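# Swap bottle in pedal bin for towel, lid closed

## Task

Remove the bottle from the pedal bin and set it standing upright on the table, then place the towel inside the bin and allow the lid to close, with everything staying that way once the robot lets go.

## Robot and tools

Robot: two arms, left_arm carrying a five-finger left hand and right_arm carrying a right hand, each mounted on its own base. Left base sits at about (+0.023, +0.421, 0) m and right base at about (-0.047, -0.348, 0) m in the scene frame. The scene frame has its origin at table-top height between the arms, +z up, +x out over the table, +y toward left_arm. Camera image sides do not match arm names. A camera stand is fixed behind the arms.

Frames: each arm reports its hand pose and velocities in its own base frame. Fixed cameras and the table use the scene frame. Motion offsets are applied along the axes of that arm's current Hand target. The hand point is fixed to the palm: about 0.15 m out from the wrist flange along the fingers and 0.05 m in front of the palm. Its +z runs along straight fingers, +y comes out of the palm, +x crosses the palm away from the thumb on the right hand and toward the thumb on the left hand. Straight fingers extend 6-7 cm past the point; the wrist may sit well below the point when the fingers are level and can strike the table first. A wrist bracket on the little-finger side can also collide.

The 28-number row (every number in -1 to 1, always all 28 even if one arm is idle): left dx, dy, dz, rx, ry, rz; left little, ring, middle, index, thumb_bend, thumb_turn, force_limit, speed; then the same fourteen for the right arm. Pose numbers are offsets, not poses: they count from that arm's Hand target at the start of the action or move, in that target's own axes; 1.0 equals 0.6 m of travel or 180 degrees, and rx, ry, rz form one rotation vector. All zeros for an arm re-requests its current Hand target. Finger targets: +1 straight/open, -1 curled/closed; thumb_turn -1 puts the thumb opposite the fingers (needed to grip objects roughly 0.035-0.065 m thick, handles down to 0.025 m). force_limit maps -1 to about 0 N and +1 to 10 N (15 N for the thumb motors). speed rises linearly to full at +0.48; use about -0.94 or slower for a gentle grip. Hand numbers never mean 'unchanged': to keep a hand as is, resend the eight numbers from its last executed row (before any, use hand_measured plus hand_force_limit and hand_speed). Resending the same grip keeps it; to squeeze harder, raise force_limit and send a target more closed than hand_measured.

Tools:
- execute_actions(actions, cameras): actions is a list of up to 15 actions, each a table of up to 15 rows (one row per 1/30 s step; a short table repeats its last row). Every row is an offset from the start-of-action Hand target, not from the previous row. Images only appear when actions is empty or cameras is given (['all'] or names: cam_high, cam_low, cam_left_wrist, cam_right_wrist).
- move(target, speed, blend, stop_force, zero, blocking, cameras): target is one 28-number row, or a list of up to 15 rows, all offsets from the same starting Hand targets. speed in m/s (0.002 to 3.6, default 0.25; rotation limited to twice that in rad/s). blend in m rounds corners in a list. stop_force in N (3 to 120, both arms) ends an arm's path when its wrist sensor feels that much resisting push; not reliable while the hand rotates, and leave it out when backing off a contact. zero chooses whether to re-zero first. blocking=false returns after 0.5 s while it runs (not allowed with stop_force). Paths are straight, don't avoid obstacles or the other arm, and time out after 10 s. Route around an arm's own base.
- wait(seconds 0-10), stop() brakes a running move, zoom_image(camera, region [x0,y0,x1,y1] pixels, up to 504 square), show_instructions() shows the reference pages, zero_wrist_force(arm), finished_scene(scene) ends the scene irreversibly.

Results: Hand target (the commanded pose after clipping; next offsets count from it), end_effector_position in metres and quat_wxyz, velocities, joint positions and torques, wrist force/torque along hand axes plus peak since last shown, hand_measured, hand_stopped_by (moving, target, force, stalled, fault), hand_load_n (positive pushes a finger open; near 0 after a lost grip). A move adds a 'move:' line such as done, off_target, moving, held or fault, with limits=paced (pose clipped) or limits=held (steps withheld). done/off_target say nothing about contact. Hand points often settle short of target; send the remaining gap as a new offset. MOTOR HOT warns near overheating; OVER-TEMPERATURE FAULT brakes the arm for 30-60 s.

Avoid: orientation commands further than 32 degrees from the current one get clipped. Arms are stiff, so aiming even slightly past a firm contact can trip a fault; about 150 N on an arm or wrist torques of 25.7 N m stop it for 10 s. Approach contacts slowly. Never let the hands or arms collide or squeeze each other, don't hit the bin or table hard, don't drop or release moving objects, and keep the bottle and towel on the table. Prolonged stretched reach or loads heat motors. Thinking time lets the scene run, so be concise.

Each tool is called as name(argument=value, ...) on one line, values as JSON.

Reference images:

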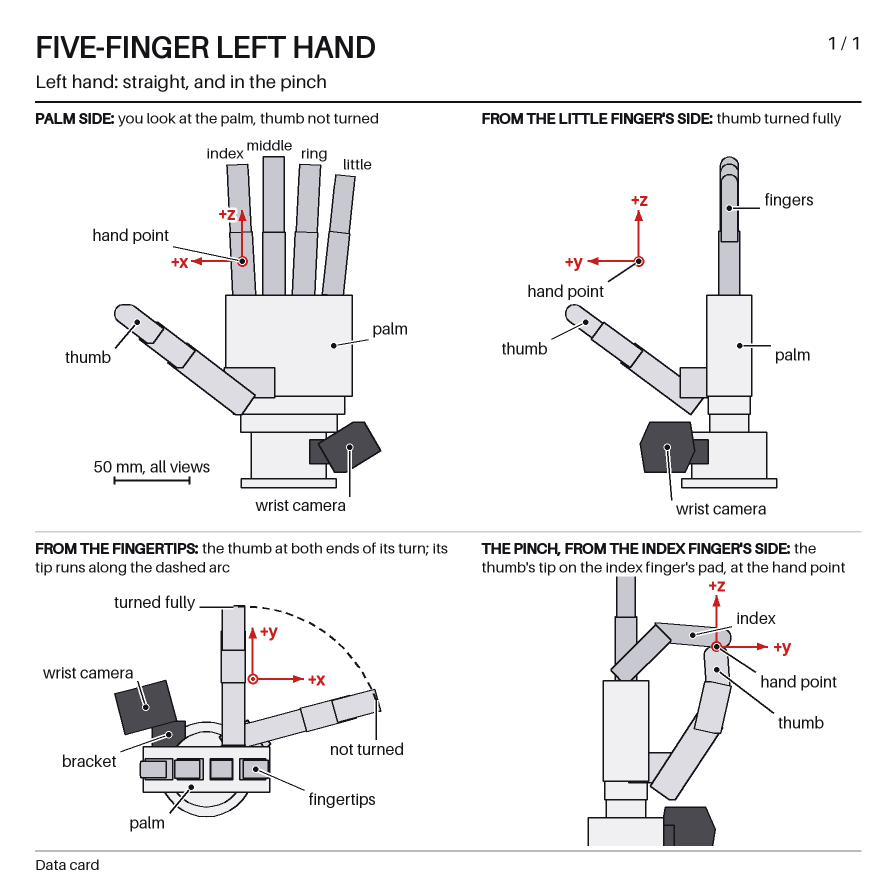

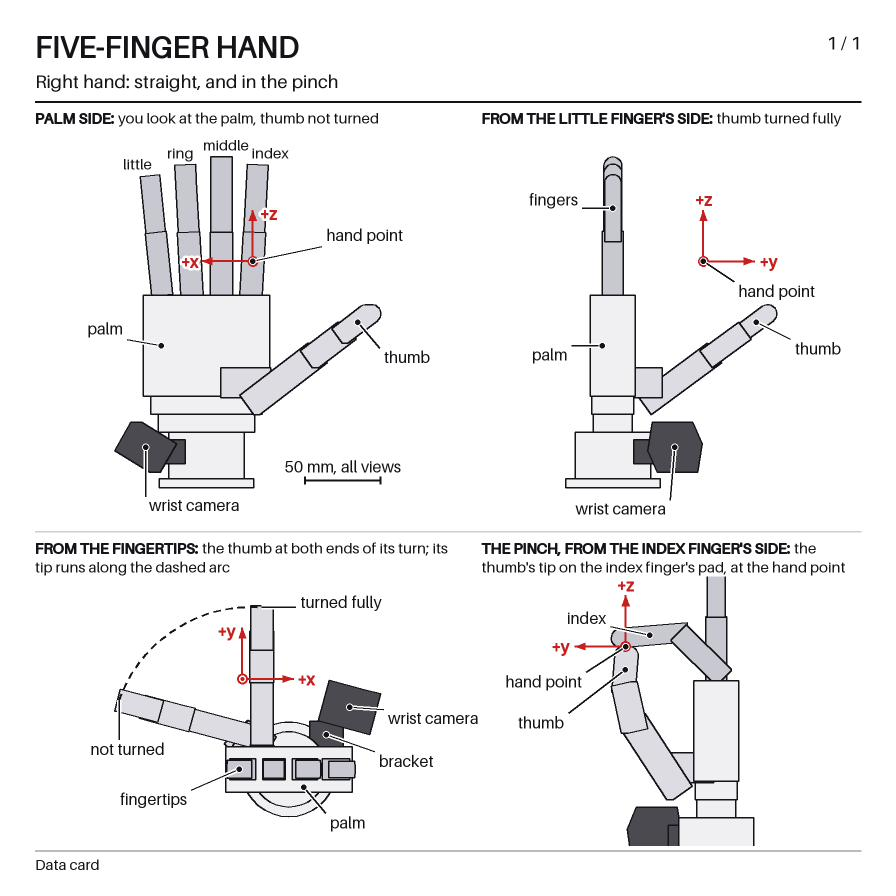

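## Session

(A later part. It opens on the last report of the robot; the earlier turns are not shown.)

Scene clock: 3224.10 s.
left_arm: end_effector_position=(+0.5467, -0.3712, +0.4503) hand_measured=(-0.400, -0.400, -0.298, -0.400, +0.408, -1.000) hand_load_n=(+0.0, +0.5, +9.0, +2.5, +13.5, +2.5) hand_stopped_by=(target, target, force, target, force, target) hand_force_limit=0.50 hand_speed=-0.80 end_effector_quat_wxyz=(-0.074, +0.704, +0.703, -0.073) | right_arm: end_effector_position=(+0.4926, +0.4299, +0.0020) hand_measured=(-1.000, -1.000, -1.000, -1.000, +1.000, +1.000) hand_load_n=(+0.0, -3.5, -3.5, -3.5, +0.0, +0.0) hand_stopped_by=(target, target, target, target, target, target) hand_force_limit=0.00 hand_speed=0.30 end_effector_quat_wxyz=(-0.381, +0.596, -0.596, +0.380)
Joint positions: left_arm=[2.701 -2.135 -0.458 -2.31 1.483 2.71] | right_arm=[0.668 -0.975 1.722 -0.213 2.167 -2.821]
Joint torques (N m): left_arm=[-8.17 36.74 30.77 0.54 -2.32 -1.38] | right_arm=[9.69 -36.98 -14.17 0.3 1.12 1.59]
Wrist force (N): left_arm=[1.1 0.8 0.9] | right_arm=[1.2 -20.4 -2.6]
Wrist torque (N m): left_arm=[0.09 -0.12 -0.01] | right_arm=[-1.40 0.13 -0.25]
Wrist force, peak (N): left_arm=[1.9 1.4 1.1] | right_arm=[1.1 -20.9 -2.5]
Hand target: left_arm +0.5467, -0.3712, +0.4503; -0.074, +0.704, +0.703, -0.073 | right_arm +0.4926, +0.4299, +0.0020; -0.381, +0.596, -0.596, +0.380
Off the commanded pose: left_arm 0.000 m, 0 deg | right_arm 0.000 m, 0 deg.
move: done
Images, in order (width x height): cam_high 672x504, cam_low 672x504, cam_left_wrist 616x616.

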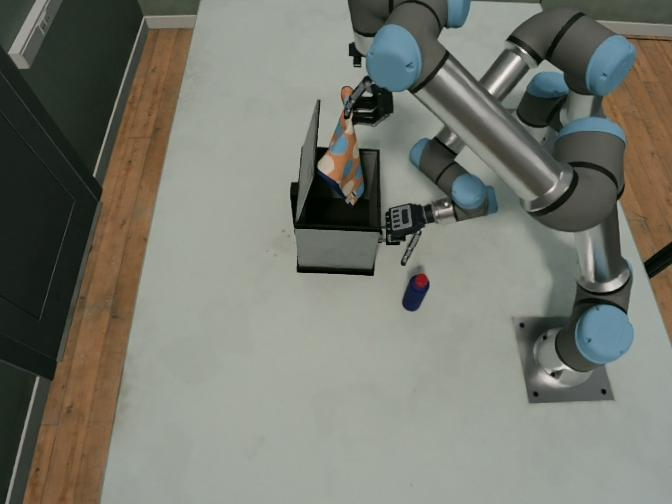

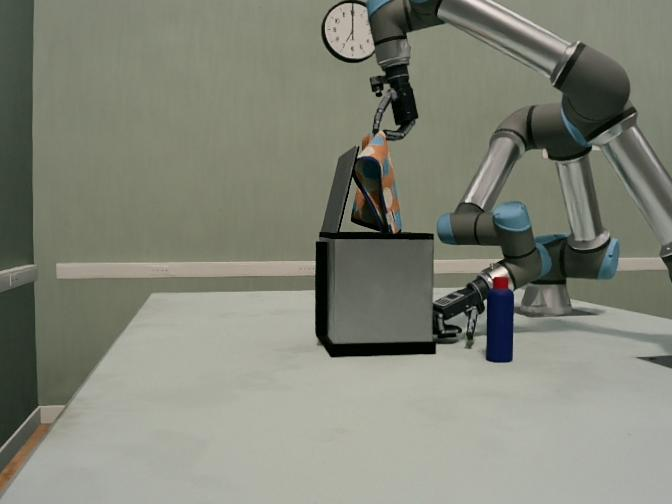

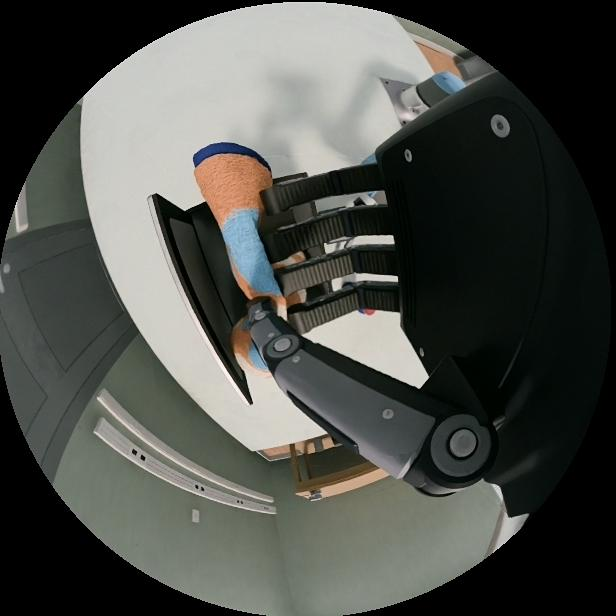

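move(target=[0.025,0.052,0.2445,0,0,0,-0.4,-0.4,-0.45,-0.4,0.0,-1,0.5,-0.8,0,0,0,0,0,0,-1,-1,-1,-1,1,1,0,0.3], speed=0.08, stop_force=15, cameras=["cam_left_wrist","cam_low","cam_high"])

Scene clock: 3242.53 s.
left_arm: end_effector_position=(+0.5468, -0.3561, +0.3003) hand_measured=(-0.400, -0.400, -0.298, -0.400, +0.408, -1.000) hand_load_n=(+0.0, +0.5, +9.0, +2.5, +13.0, +3.0) hand_stopped_by=(target, target, force, target, force, target) hand_force_limit=0.50 hand_speed=-0.80 end_effector_quat_wxyz=(-0.074, +0.704, +0.703, -0.073) | right_arm: end_effector_position=(+0.4926, +0.4299, +0.0020) hand_measured=(-1.000, -1.000, -1.000, -1.000, +1.000, +1.000) hand_load_n=(+0.0, -3.0, -3.0, -4.0, +0.0, +0.0) hand_stopped_by=(target, target, target, target, target, target) hand_force_limit=0.00 hand_speed=0.30 end_effector_quat_wxyz=(-0.381, +0.596, -0.596, +0.380)
Joint positions: left_arm=[2.722 -1.96 -1.129 -1.815 1.487 2.73] | right_arm=[0.668 -0.975 1.722 -0.213 2.167 -2.821]
Joint torques (N m): left_arm=[6.33 46.88 11.48 4.16 1.79 1.63] | right_arm=[9.76 -37.88 -13.12 0.28 0.96 1.39]
Wrist force (N): left_arm=[1.1 1.1 1.0] | right_arm=[1.3 -20.6 -2.7]
Wrist torque (N m): left_arm=[0.12 -0.10 -0.22] | right_arm=[-1.42 0.12 -0.25]
Wrist force, peak (N): left_arm=[1.2 1.0 1.3] | right_arm=[1.3 -20.8 -2.5]
Hand target: left_arm +0.5468, -0.3561, +0.3003; -0.074, +0.704, +0.703, -0.073 | right_arm +0.4926, +0.4299, +0.0020; -0.381, +0.596, -0.596, +0.380
Off the commanded pose: left_arm 0.000 m, 0 deg | right_arm 0.000 m, 0 deg.
move: done
Images, in order (width x height): cam_high 672x504, cam_low 672x504, cam_left_wrist 616x616.

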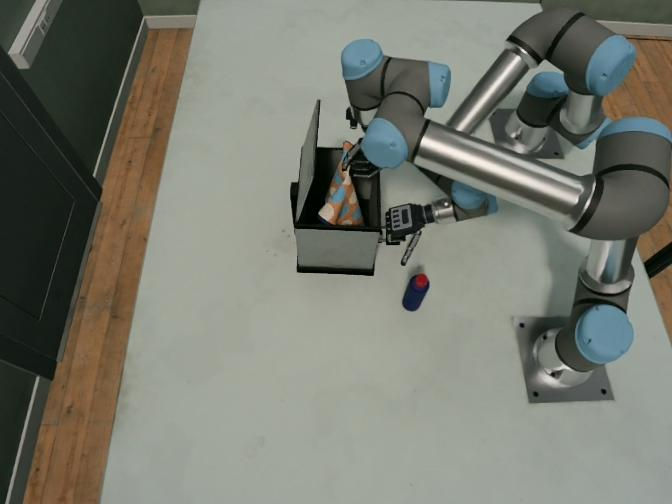

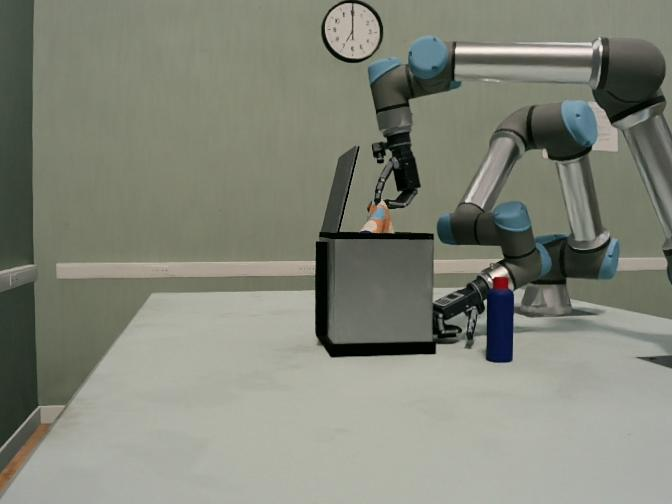

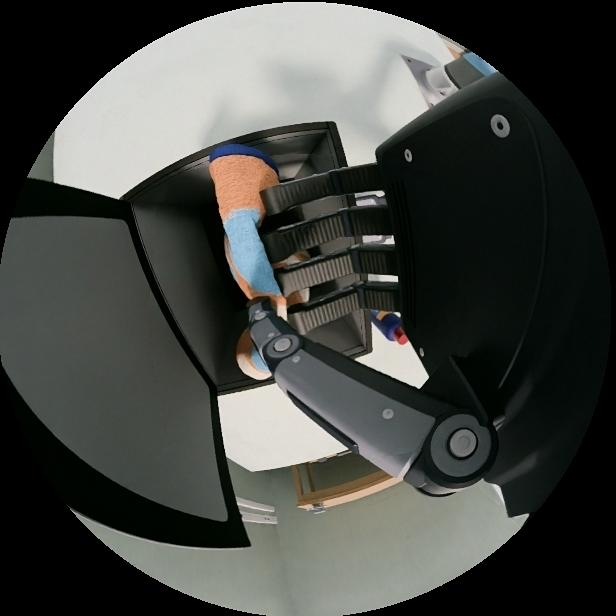

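move(target=[0,0.0613,0.2083,0,0,0,-0.4,-0.4,-0.45,-0.4,0.0,-1,0.5,-0.8,0,0,0,0,0,0,-1,-1,-1,-1,1,1,0,0.3], speed=0.06, stop_force=15, cameras=["cam_left_wrist"])

Scene clock: 3252.67 s.
left_arm: end_effector_position=(+0.5541, -0.3560, +0.2039) hand_measured=(-0.400, -0.400, -0.298, -0.400, +0.408, -1.000) hand_load_n=(+0.5, +0.5, +9.0, +2.5, +13.0, +2.5) hand_stopped_by=(target, target, force, target, force, target) hand_force_limit=0.50 hand_speed=-0.80 end_effector_quat_wxyz=(-0.074, +0.703, +0.703, -0.074) | right_arm: end_effector_position=(+0.4926, +0.4299, +0.0020) hand_measured=(-1.000, -1.000, -1.000, -1.000, +1.000, +1.000) hand_load_n=(+0.0, -3.5, -3.0, -3.5, +0.0, +0.0) hand_stopped_by=(target, target, target, target, target, target) hand_force_limit=0.00 hand_speed=0.30 end_effector_quat_wxyz=(-0.381, +0.596, -0.596, +0.380)
Joint positions: left_arm=[2.726 -1.99 -1.332 -1.583 1.488 2.735] | right_arm=[0.668 -0.975 1.722 -0.213 2.167 -2.821]
Joint torques (N m): left_arm=[-8.24 46.53 32.95 2.12 -1.71 -1.11] | right_arm=[8.62 -28.04 -13.38 4.03 0.96 1.4]
Wrist force (N): left_arm=[0.4 0.3 0.6] | right_arm=[1.3 -20.0 -3.0]
Wrist torque (N m): left_arm=[0.02 -0.04 -0.23] | right_arm=[-1.39 0.16 -0.25]
Wrist force, peak (N): left_arm=[2.7 -17.0 -94.4] | right_arm=[1.6 -23.2 -1.6]
Hand target: left_arm +0.5541, -0.3560, +0.2039; -0.074, +0.703, +0.703, -0.074 (not the last commanded pose) | right_arm +0.4926, +0.4299, +0.0020; -0.381, +0.596, -0.596, +0.380
Off the commanded pose: left_arm 0.034 m, 0 deg | right_arm 0.000 m, 0 deg.
move: contact (left_arm)
Images, in order (width x height): cam_left_wrist 616x616.

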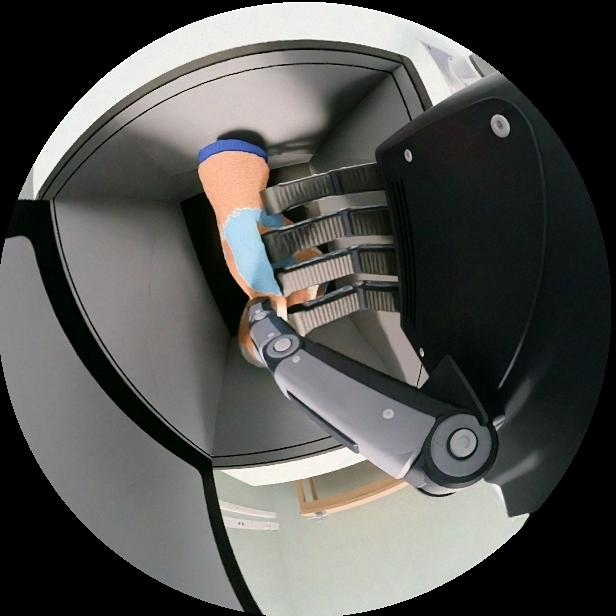

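move(target=[[0,0.0359,-0.0076,0,0,0,-0.4,-0.4,-0.45,-0.4,0.0,-1,0.5,-0.8,0,0,0,0,0,0,-1,-1,-1,-1,1,1,0,0.3],[0,0.0567,0.0902,0,0,0,-0.4,-0.4,-0.45,-0.4,0.0,-1,0.5,-0.8,0,0,0,0,0,0,-1,-1,-1,-1,1,1,0,0.3]], speed=0.03, stop_force=10, cameras=["cam_left_wrist"])

Scene clock: 3269.30 s.
left_arm: end_effector_position=(+0.5762, -0.3560, +0.1439) hand_measured=(-0.400, -0.400, -0.298, -0.400, +0.408, -1.000) hand_load_n=(+0.0, +0.5, +9.0, +2.5, +13.0, +3.0) hand_stopped_by=(target, target, force, target, force, target) hand_force_limit=0.50 hand_speed=-0.80 end_effector_quat_wxyz=(-0.074, +0.703, +0.703, -0.074) | right_arm: end_effector_position=(+0.4926, +0.4299, +0.0020) hand_measured=(-1.000, -1.000, -1.000, -1.000, +1.000, +1.000) hand_load_n=(+0.0, -3.0, -3.0, -3.5, +0.0, +0.0) hand_stopped_by=(target, target, target, target, target, target) hand_force_limit=0.00 hand_speed=0.30 end_effector_quat_wxyz=(-0.381, +0.596, -0.596, +0.380)
Joint positions: left_arm=[2.739 -2.068 -1.373 -1.465 1.49 2.748] | right_arm=[0.668 -0.975 1.722 -0.213 2.167 -2.821]
Joint torques (N m): left_arm=[5.94 36.85 10.01 4.06 1.88 1.66] | right_arm=[-2.69 -20.18 -11.05 3.97 0.98 1.41]
Wrist force (N): left_arm=[0.4 0.3 0.5] | right_arm=[1.3 -20.1 -2.9]
Wrist torque (N m): left_arm=[0.01 -0.04 -0.23] | right_arm=[-1.38 0.16 -0.25]
Wrist force, peak (N): left_arm=[0.6 0.4 0.9] | right_arm=[1.5 -20.5 -2.8]
Hand target: left_arm +0.5762, -0.3560, +0.1439; -0.074, +0.703, +0.703, -0.074 | right_arm +0.4926, +0.4299, +0.0020; -0.381, +0.596, -0.596, +0.380
Off the commanded pose: left_arm 0.000 m, 0 deg | right_arm 0.000 m, 0 deg.
move: done
Images, in order (width x height): cam_left_wrist 616x616.

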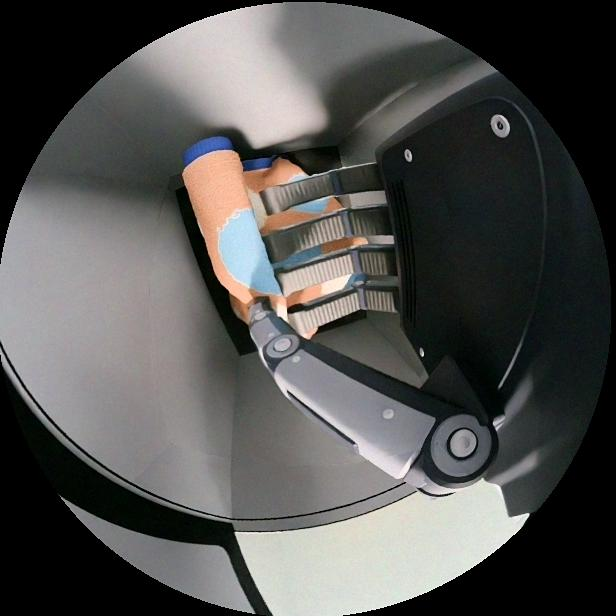

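move(target=[[0,0,0,0,0,0,0.4,0.4,0.4,0.4,1,-1,0.5,-0.4,0,0,0,0,0,0,-1,-1,-1,-1,1,1,0,0.3],[0,0,0,0,0,0,1,1,1,1,1,-1,0.5,-0.4,0,0,0,0,0,0,-1,-1,-1,-1,1,1,0,0.3]], speed=0.03, cameras=["cam_left_wrist"])

Scene clock: 3279.53 s.
left_arm: end_effector_position=(+0.5762, -0.3560, +0.1439) hand_measured=(+1.000, +1.000, +1.000, +1.000, +1.000, -1.000) hand_load_n=(+0.0, +0.0, -3.5, -0.5, -0.5, +0.0) hand_stopped_by=(target, target, target, target, target, target) hand_force_limit=0.50 hand_speed=-0.40 end_effector_quat_wxyz=(-0.074, +0.703, +0.703, -0.074) | right_arm: end_effector_position=(+0.4926, +0.4299, +0.0020) hand_measured=(-1.000, -1.000, -1.000, -1.000, +1.000, +1.000) hand_load_n=(+0.0, -3.0, -3.0, -3.5, +0.0, +0.0) hand_stopped_by=(target, target, target, target, target, target) hand_force_limit=0.00 hand_speed=0.30 end_effector_quat_wxyz=(-0.381, +0.596, -0.596, +0.380)
Joint positions: left_arm=[2.739 -2.068 -1.373 -1.465 1.49 2.748] | right_arm=[0.668 -0.975 1.722 -0.213 2.167 -2.821]
Joint torques (N m): left_arm=[4.65 36.75 13.12 1.41 0.26 1.46] | right_arm=[-2.85 -20.87 -12.4 3.6 1.01 1.34]
Wrist force (N): left_arm=[0.7 3.4 -0.7] | right_arm=[1.4 -19.3 -3.2]
Wrist torque (N m): left_arm=[-0.01 0.00 -0.30] | right_arm=[-1.34 0.14 -0.22]
Wrist force, peak (N): left_arm=[1.0 3.6 -0.6] | right_arm=[1.4 -20.5 -2.7]
Hand target: left_arm +0.5762, -0.3560, +0.1439; -0.074, +0.703, +0.703, -0.074 | right_arm +0.4926, +0.4299, +0.0020; -0.381, +0.596, -0.596, +0.380
Off the commanded pose: left_arm 0.000 m, 0 deg | right_arm 0.000 m, 0 deg.
move: done
Images, in order (width x height): cam_left_wrist 616x616.

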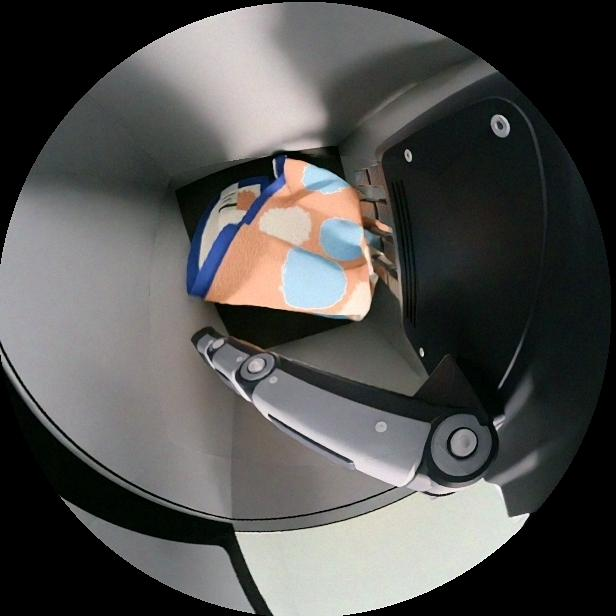

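move(target=[[0,-0.0498,-0.194,0,0,0,1,1,1,1,1,-1,0.5,-0.4,0,0,0,0,0,0,-1,-1,-1,-1,1,1,0,0.3],[0,-0.1367,-0.482,0,0,0,1,1,1,1,1,-1,0.5,-0.4,0,0,0,0,0,0,-1,-1,-1,-1,1,1,0,0.3],[0.55,-0.2344,-0.4613,0,0,0,1,1,1,1,1,-1,0.5,-0.4,0,0,0,0,0,0,-1,-1,-1,-1,1,1,0,0.3]], speed=[0.07,0.1,0.2], stop_force=15, cameras=["cam_left_wrist","cam_low","cam_high"])

Scene clock: 3298.50 s.
left_arm: end_effector_position=(+0.4964, -0.0262, +0.4441) hand_measured=(+1.000, +1.000, +1.000, +1.000, +1.000, -1.000) hand_load_n=(+0.0, +0.0, +0.0, +0.0, +0.0, +0.0) hand_stopped_by=(target, target, target, target, target, target) hand_force_limit=0.50 hand_speed=-0.40 end_effector_quat_wxyz=(-0.074, +0.703, +0.703, -0.074) | right_arm: end_effector_position=(+0.4926, +0.4299, +0.0020) hand_measured=(-1.000, -1.000, -1.000, -1.000, +1.000, +1.000) hand_load_n=(+0.0, -3.0, -3.0, -3.5, +0.0, +0.0) hand_stopped_by=(target, target, target, target, target, target) hand_force_limit=0.00 hand_speed=0.30 end_effector_quat_wxyz=(-0.381, +0.596, -0.596, +0.380)
Joint positions: left_arm=[3.299 -1.59 -1.201 -2.127 1.604 3.296] | right_arm=[0.668 -0.975 1.722 -0.213 2.167 -2.821]
Joint torques (N m): left_arm=[6.31 29.8 9.06 3.94 2.07 1.7] | right_arm=[-3.83 -35.44 -11.17 0.26 1.03 1.41]
Wrist force (N): left_arm=[0.3 0.4 0.3] | right_arm=[1.1 -20.4 -2.6]
Wrist torque (N m): left_arm=[0.00 -0.01 -0.23] | right_arm=[-1.39 0.17 -0.26]
Wrist force, peak (N): left_arm=[0.8 3.7 -0.7] | right_arm=[1.2 -20.8 -2.5]
Hand target: left_arm +0.4964, -0.0262, +0.4441; -0.074, +0.703, +0.703, -0.074 | right_arm +0.4926, +0.4299, +0.0020; -0.381, +0.596, -0.596, +0.380
Off the commanded pose: left_arm 0.000 m, 0 deg | right_arm 0.000 m, 0 deg.
move: done
Images, in order (width x height): cam_high 672x504, cam_low 672x504, cam_left_wrist 616x616.

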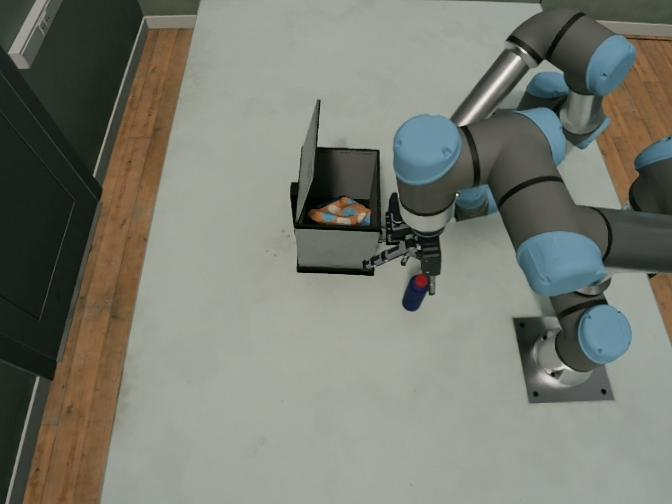

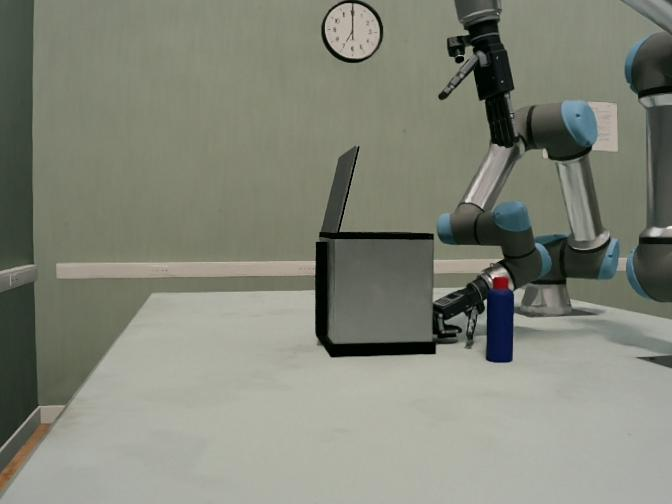

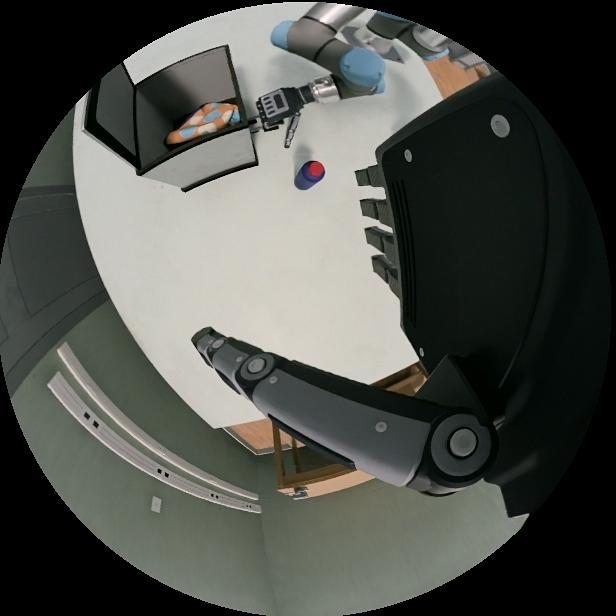

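move(target=[0,0,0,0,0,0,1,1,1,1,1,-1,0.5,-0.4,0,-0.1057,-0.0494,0,0,0,-1,-1,-1,-1,1,1,0,0.3], speed=0.03, cameras=["cam_high","cam_low"])

Scene clock: 3349.30 s.
left_arm: end_effector_position=(+0.4964, -0.0262, +0.4441) hand_measured=(+1.000, +1.000, +1.000, +1.000, +1.000, -1.000) hand_load_n=(+0.0, +0.0, +0.0, +0.0, +0.0, +0.0) hand_stopped_by=(target, target, target, target, target, target) hand_force_limit=0.50 hand_speed=-0.40 end_effector_quat_wxyz=(-0.074, +0.703, +0.703, -0.074) | right_arm: end_effector_position=(+0.4924, +0.4299, +0.0720) hand_measured=(-1.000, -1.000, -1.000, -1.000, +1.000, +1.000) hand_load_n=(+0.0, +0.0, +0.5, +0.0, +0.0, +0.0) hand_stopped_by=(target, target, target, target, target, target) hand_force_limit=0.00 hand_speed=0.30 end_effector_quat_wxyz=(-0.381, +0.596, -0.596, +0.380)
Joint positions: left_arm=[3.299 -1.59 -1.201 -2.127 1.604 3.296] | right_arm=[0.668 -1.078 1.672 -0.06 2.168 -2.821]
Joint torques (N m): left_arm=[6.96 29.33 9.67 3.93 1.91 1.65] | right_arm=[6.3 -46.6 -30.77 2.29 2.87 1.79]
Wrist force (N): left_arm=[0.3 0.3 0.4] | right_arm=[-0.6 0.2 0.0]
Wrist torque (N m): left_arm=[-0.01 -0.01 -0.22] | right_arm=[-0.34 0.11 0.19]
Wrist force, peak (N): left_arm=[0.5 0.7 0.8] | right_arm=[1.4 -20.8 -2.6]
Hand target: left_arm +0.4964, -0.0262, +0.4441; -0.074, +0.703, +0.703, -0.074 | right_arm +0.4924, +0.4299, +0.0720; -0.381, +0.596, -0.596, +0.380
Off the commanded pose: left_arm 0.000 m, 0 deg | right_arm 0.000 m, 0 deg.
move: done
Images, in order (width x height): cam_high 672x504, cam_low 672x504.

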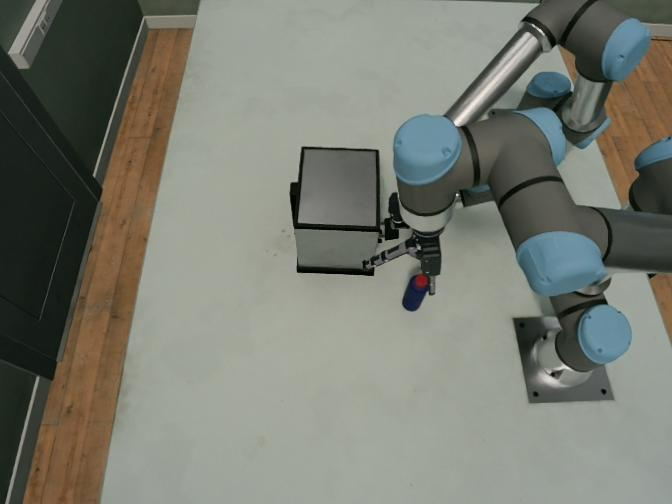

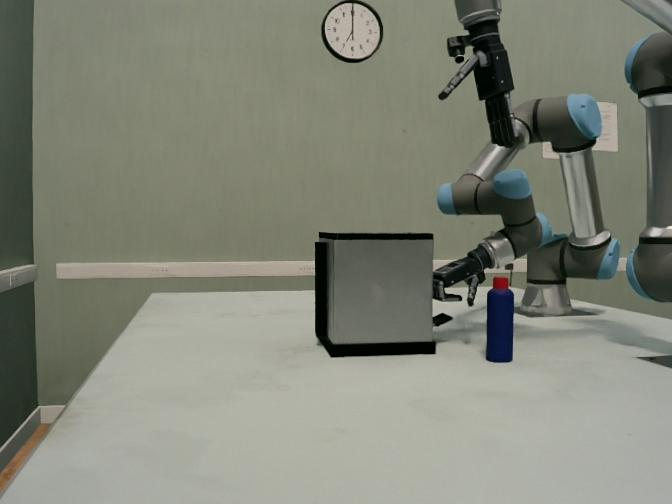

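move(target=[0,0,0,0,0,0,1,1,1,1,1,-1,0.5,-0.4,0,0,-0.1,0,0,0,-1,-1,-1,-1,1,1,0,0.3], speed=0.1, cameras=["cam_high"])

finished_scene(scene=1)

Scene clock: 3358.87 s.
left_arm: end_effector_position=(+0.4964, -0.0262, +0.4441) hand_measured=(+1.000, +1.000, +1.000, +1.000, +1.000, -1.000) hand_load_n=(+0.0, +0.0, +0.0, +0.0, +0.0, +0.0) hand_stopped_by=(target, target, target, target, target, target) hand_force_limit=0.50 hand_speed=-0.40 end_effector_quat_wxyz=(-0.074, +0.703, +0.703, -0.074) | right_arm: end_effector_position=(+0.4380, +0.4299, +0.0972) hand_measured=(-1.000, -1.000, -1.000, -1.000, +1.000, +1.000) hand_load_n=(+0.0, +0.0, +0.0, -0.5, +0.0, -0.5) hand_stopped_by=(target, target, target, target, target, target) hand_force_limit=0.00 hand_speed=0.30 end_effector_quat_wxyz=(-0.381, +0.596, -0.596, +0.380)
Joint positions: left_arm=[3.299 -1.59 -1.201 -2.127 1.604 3.296] | right_arm=[0.745 -1.166 1.736 -0.007 2.233 -2.771]
Joint torques (N m): left_arm=[6.74 29.23 9.56 4.07 1.8 1.68] | right_arm=[6.17 -41.37 -4.02 2.29 3.13 2.34]
Wrist force (N): left_arm=[0.4 0.6 0.7] | right_arm=[-0.4 0.7 0.1]
Wrist torque (N m): left_arm=[0.01 -0.01 -0.23] | right_arm=[-0.28 0.08 0.04]
Wrist force, peak (N): left_arm=[0.7 0.5 0.8] | right_arm=[-0.6 0.7 -0.6]
Hand target: left_arm +0.4964, -0.0262, +0.4441; -0.074, +0.703, +0.703, -0.074 | right_arm +0.4379, +0.4299, +0.0973; -0.381, +0.596, -0.596, +0.380
Off the commanded pose: left_arm 0.000 m, 0 deg | right_arm 0.000 m, 0 deg.
move: done
Images, in order (width x height): cam_high 672x504.

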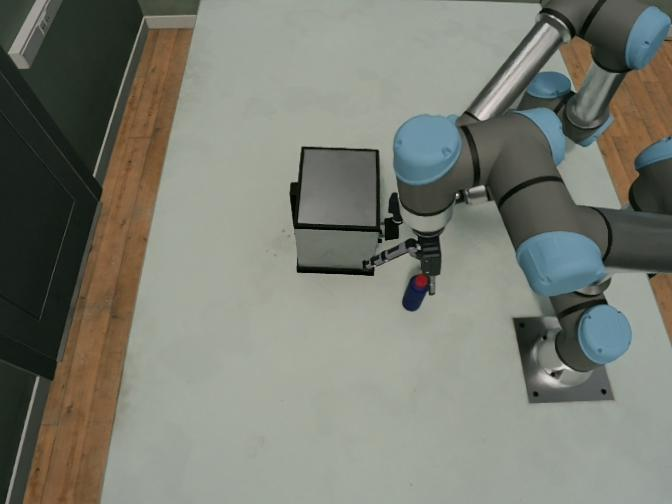

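The scene is finished: the task was done.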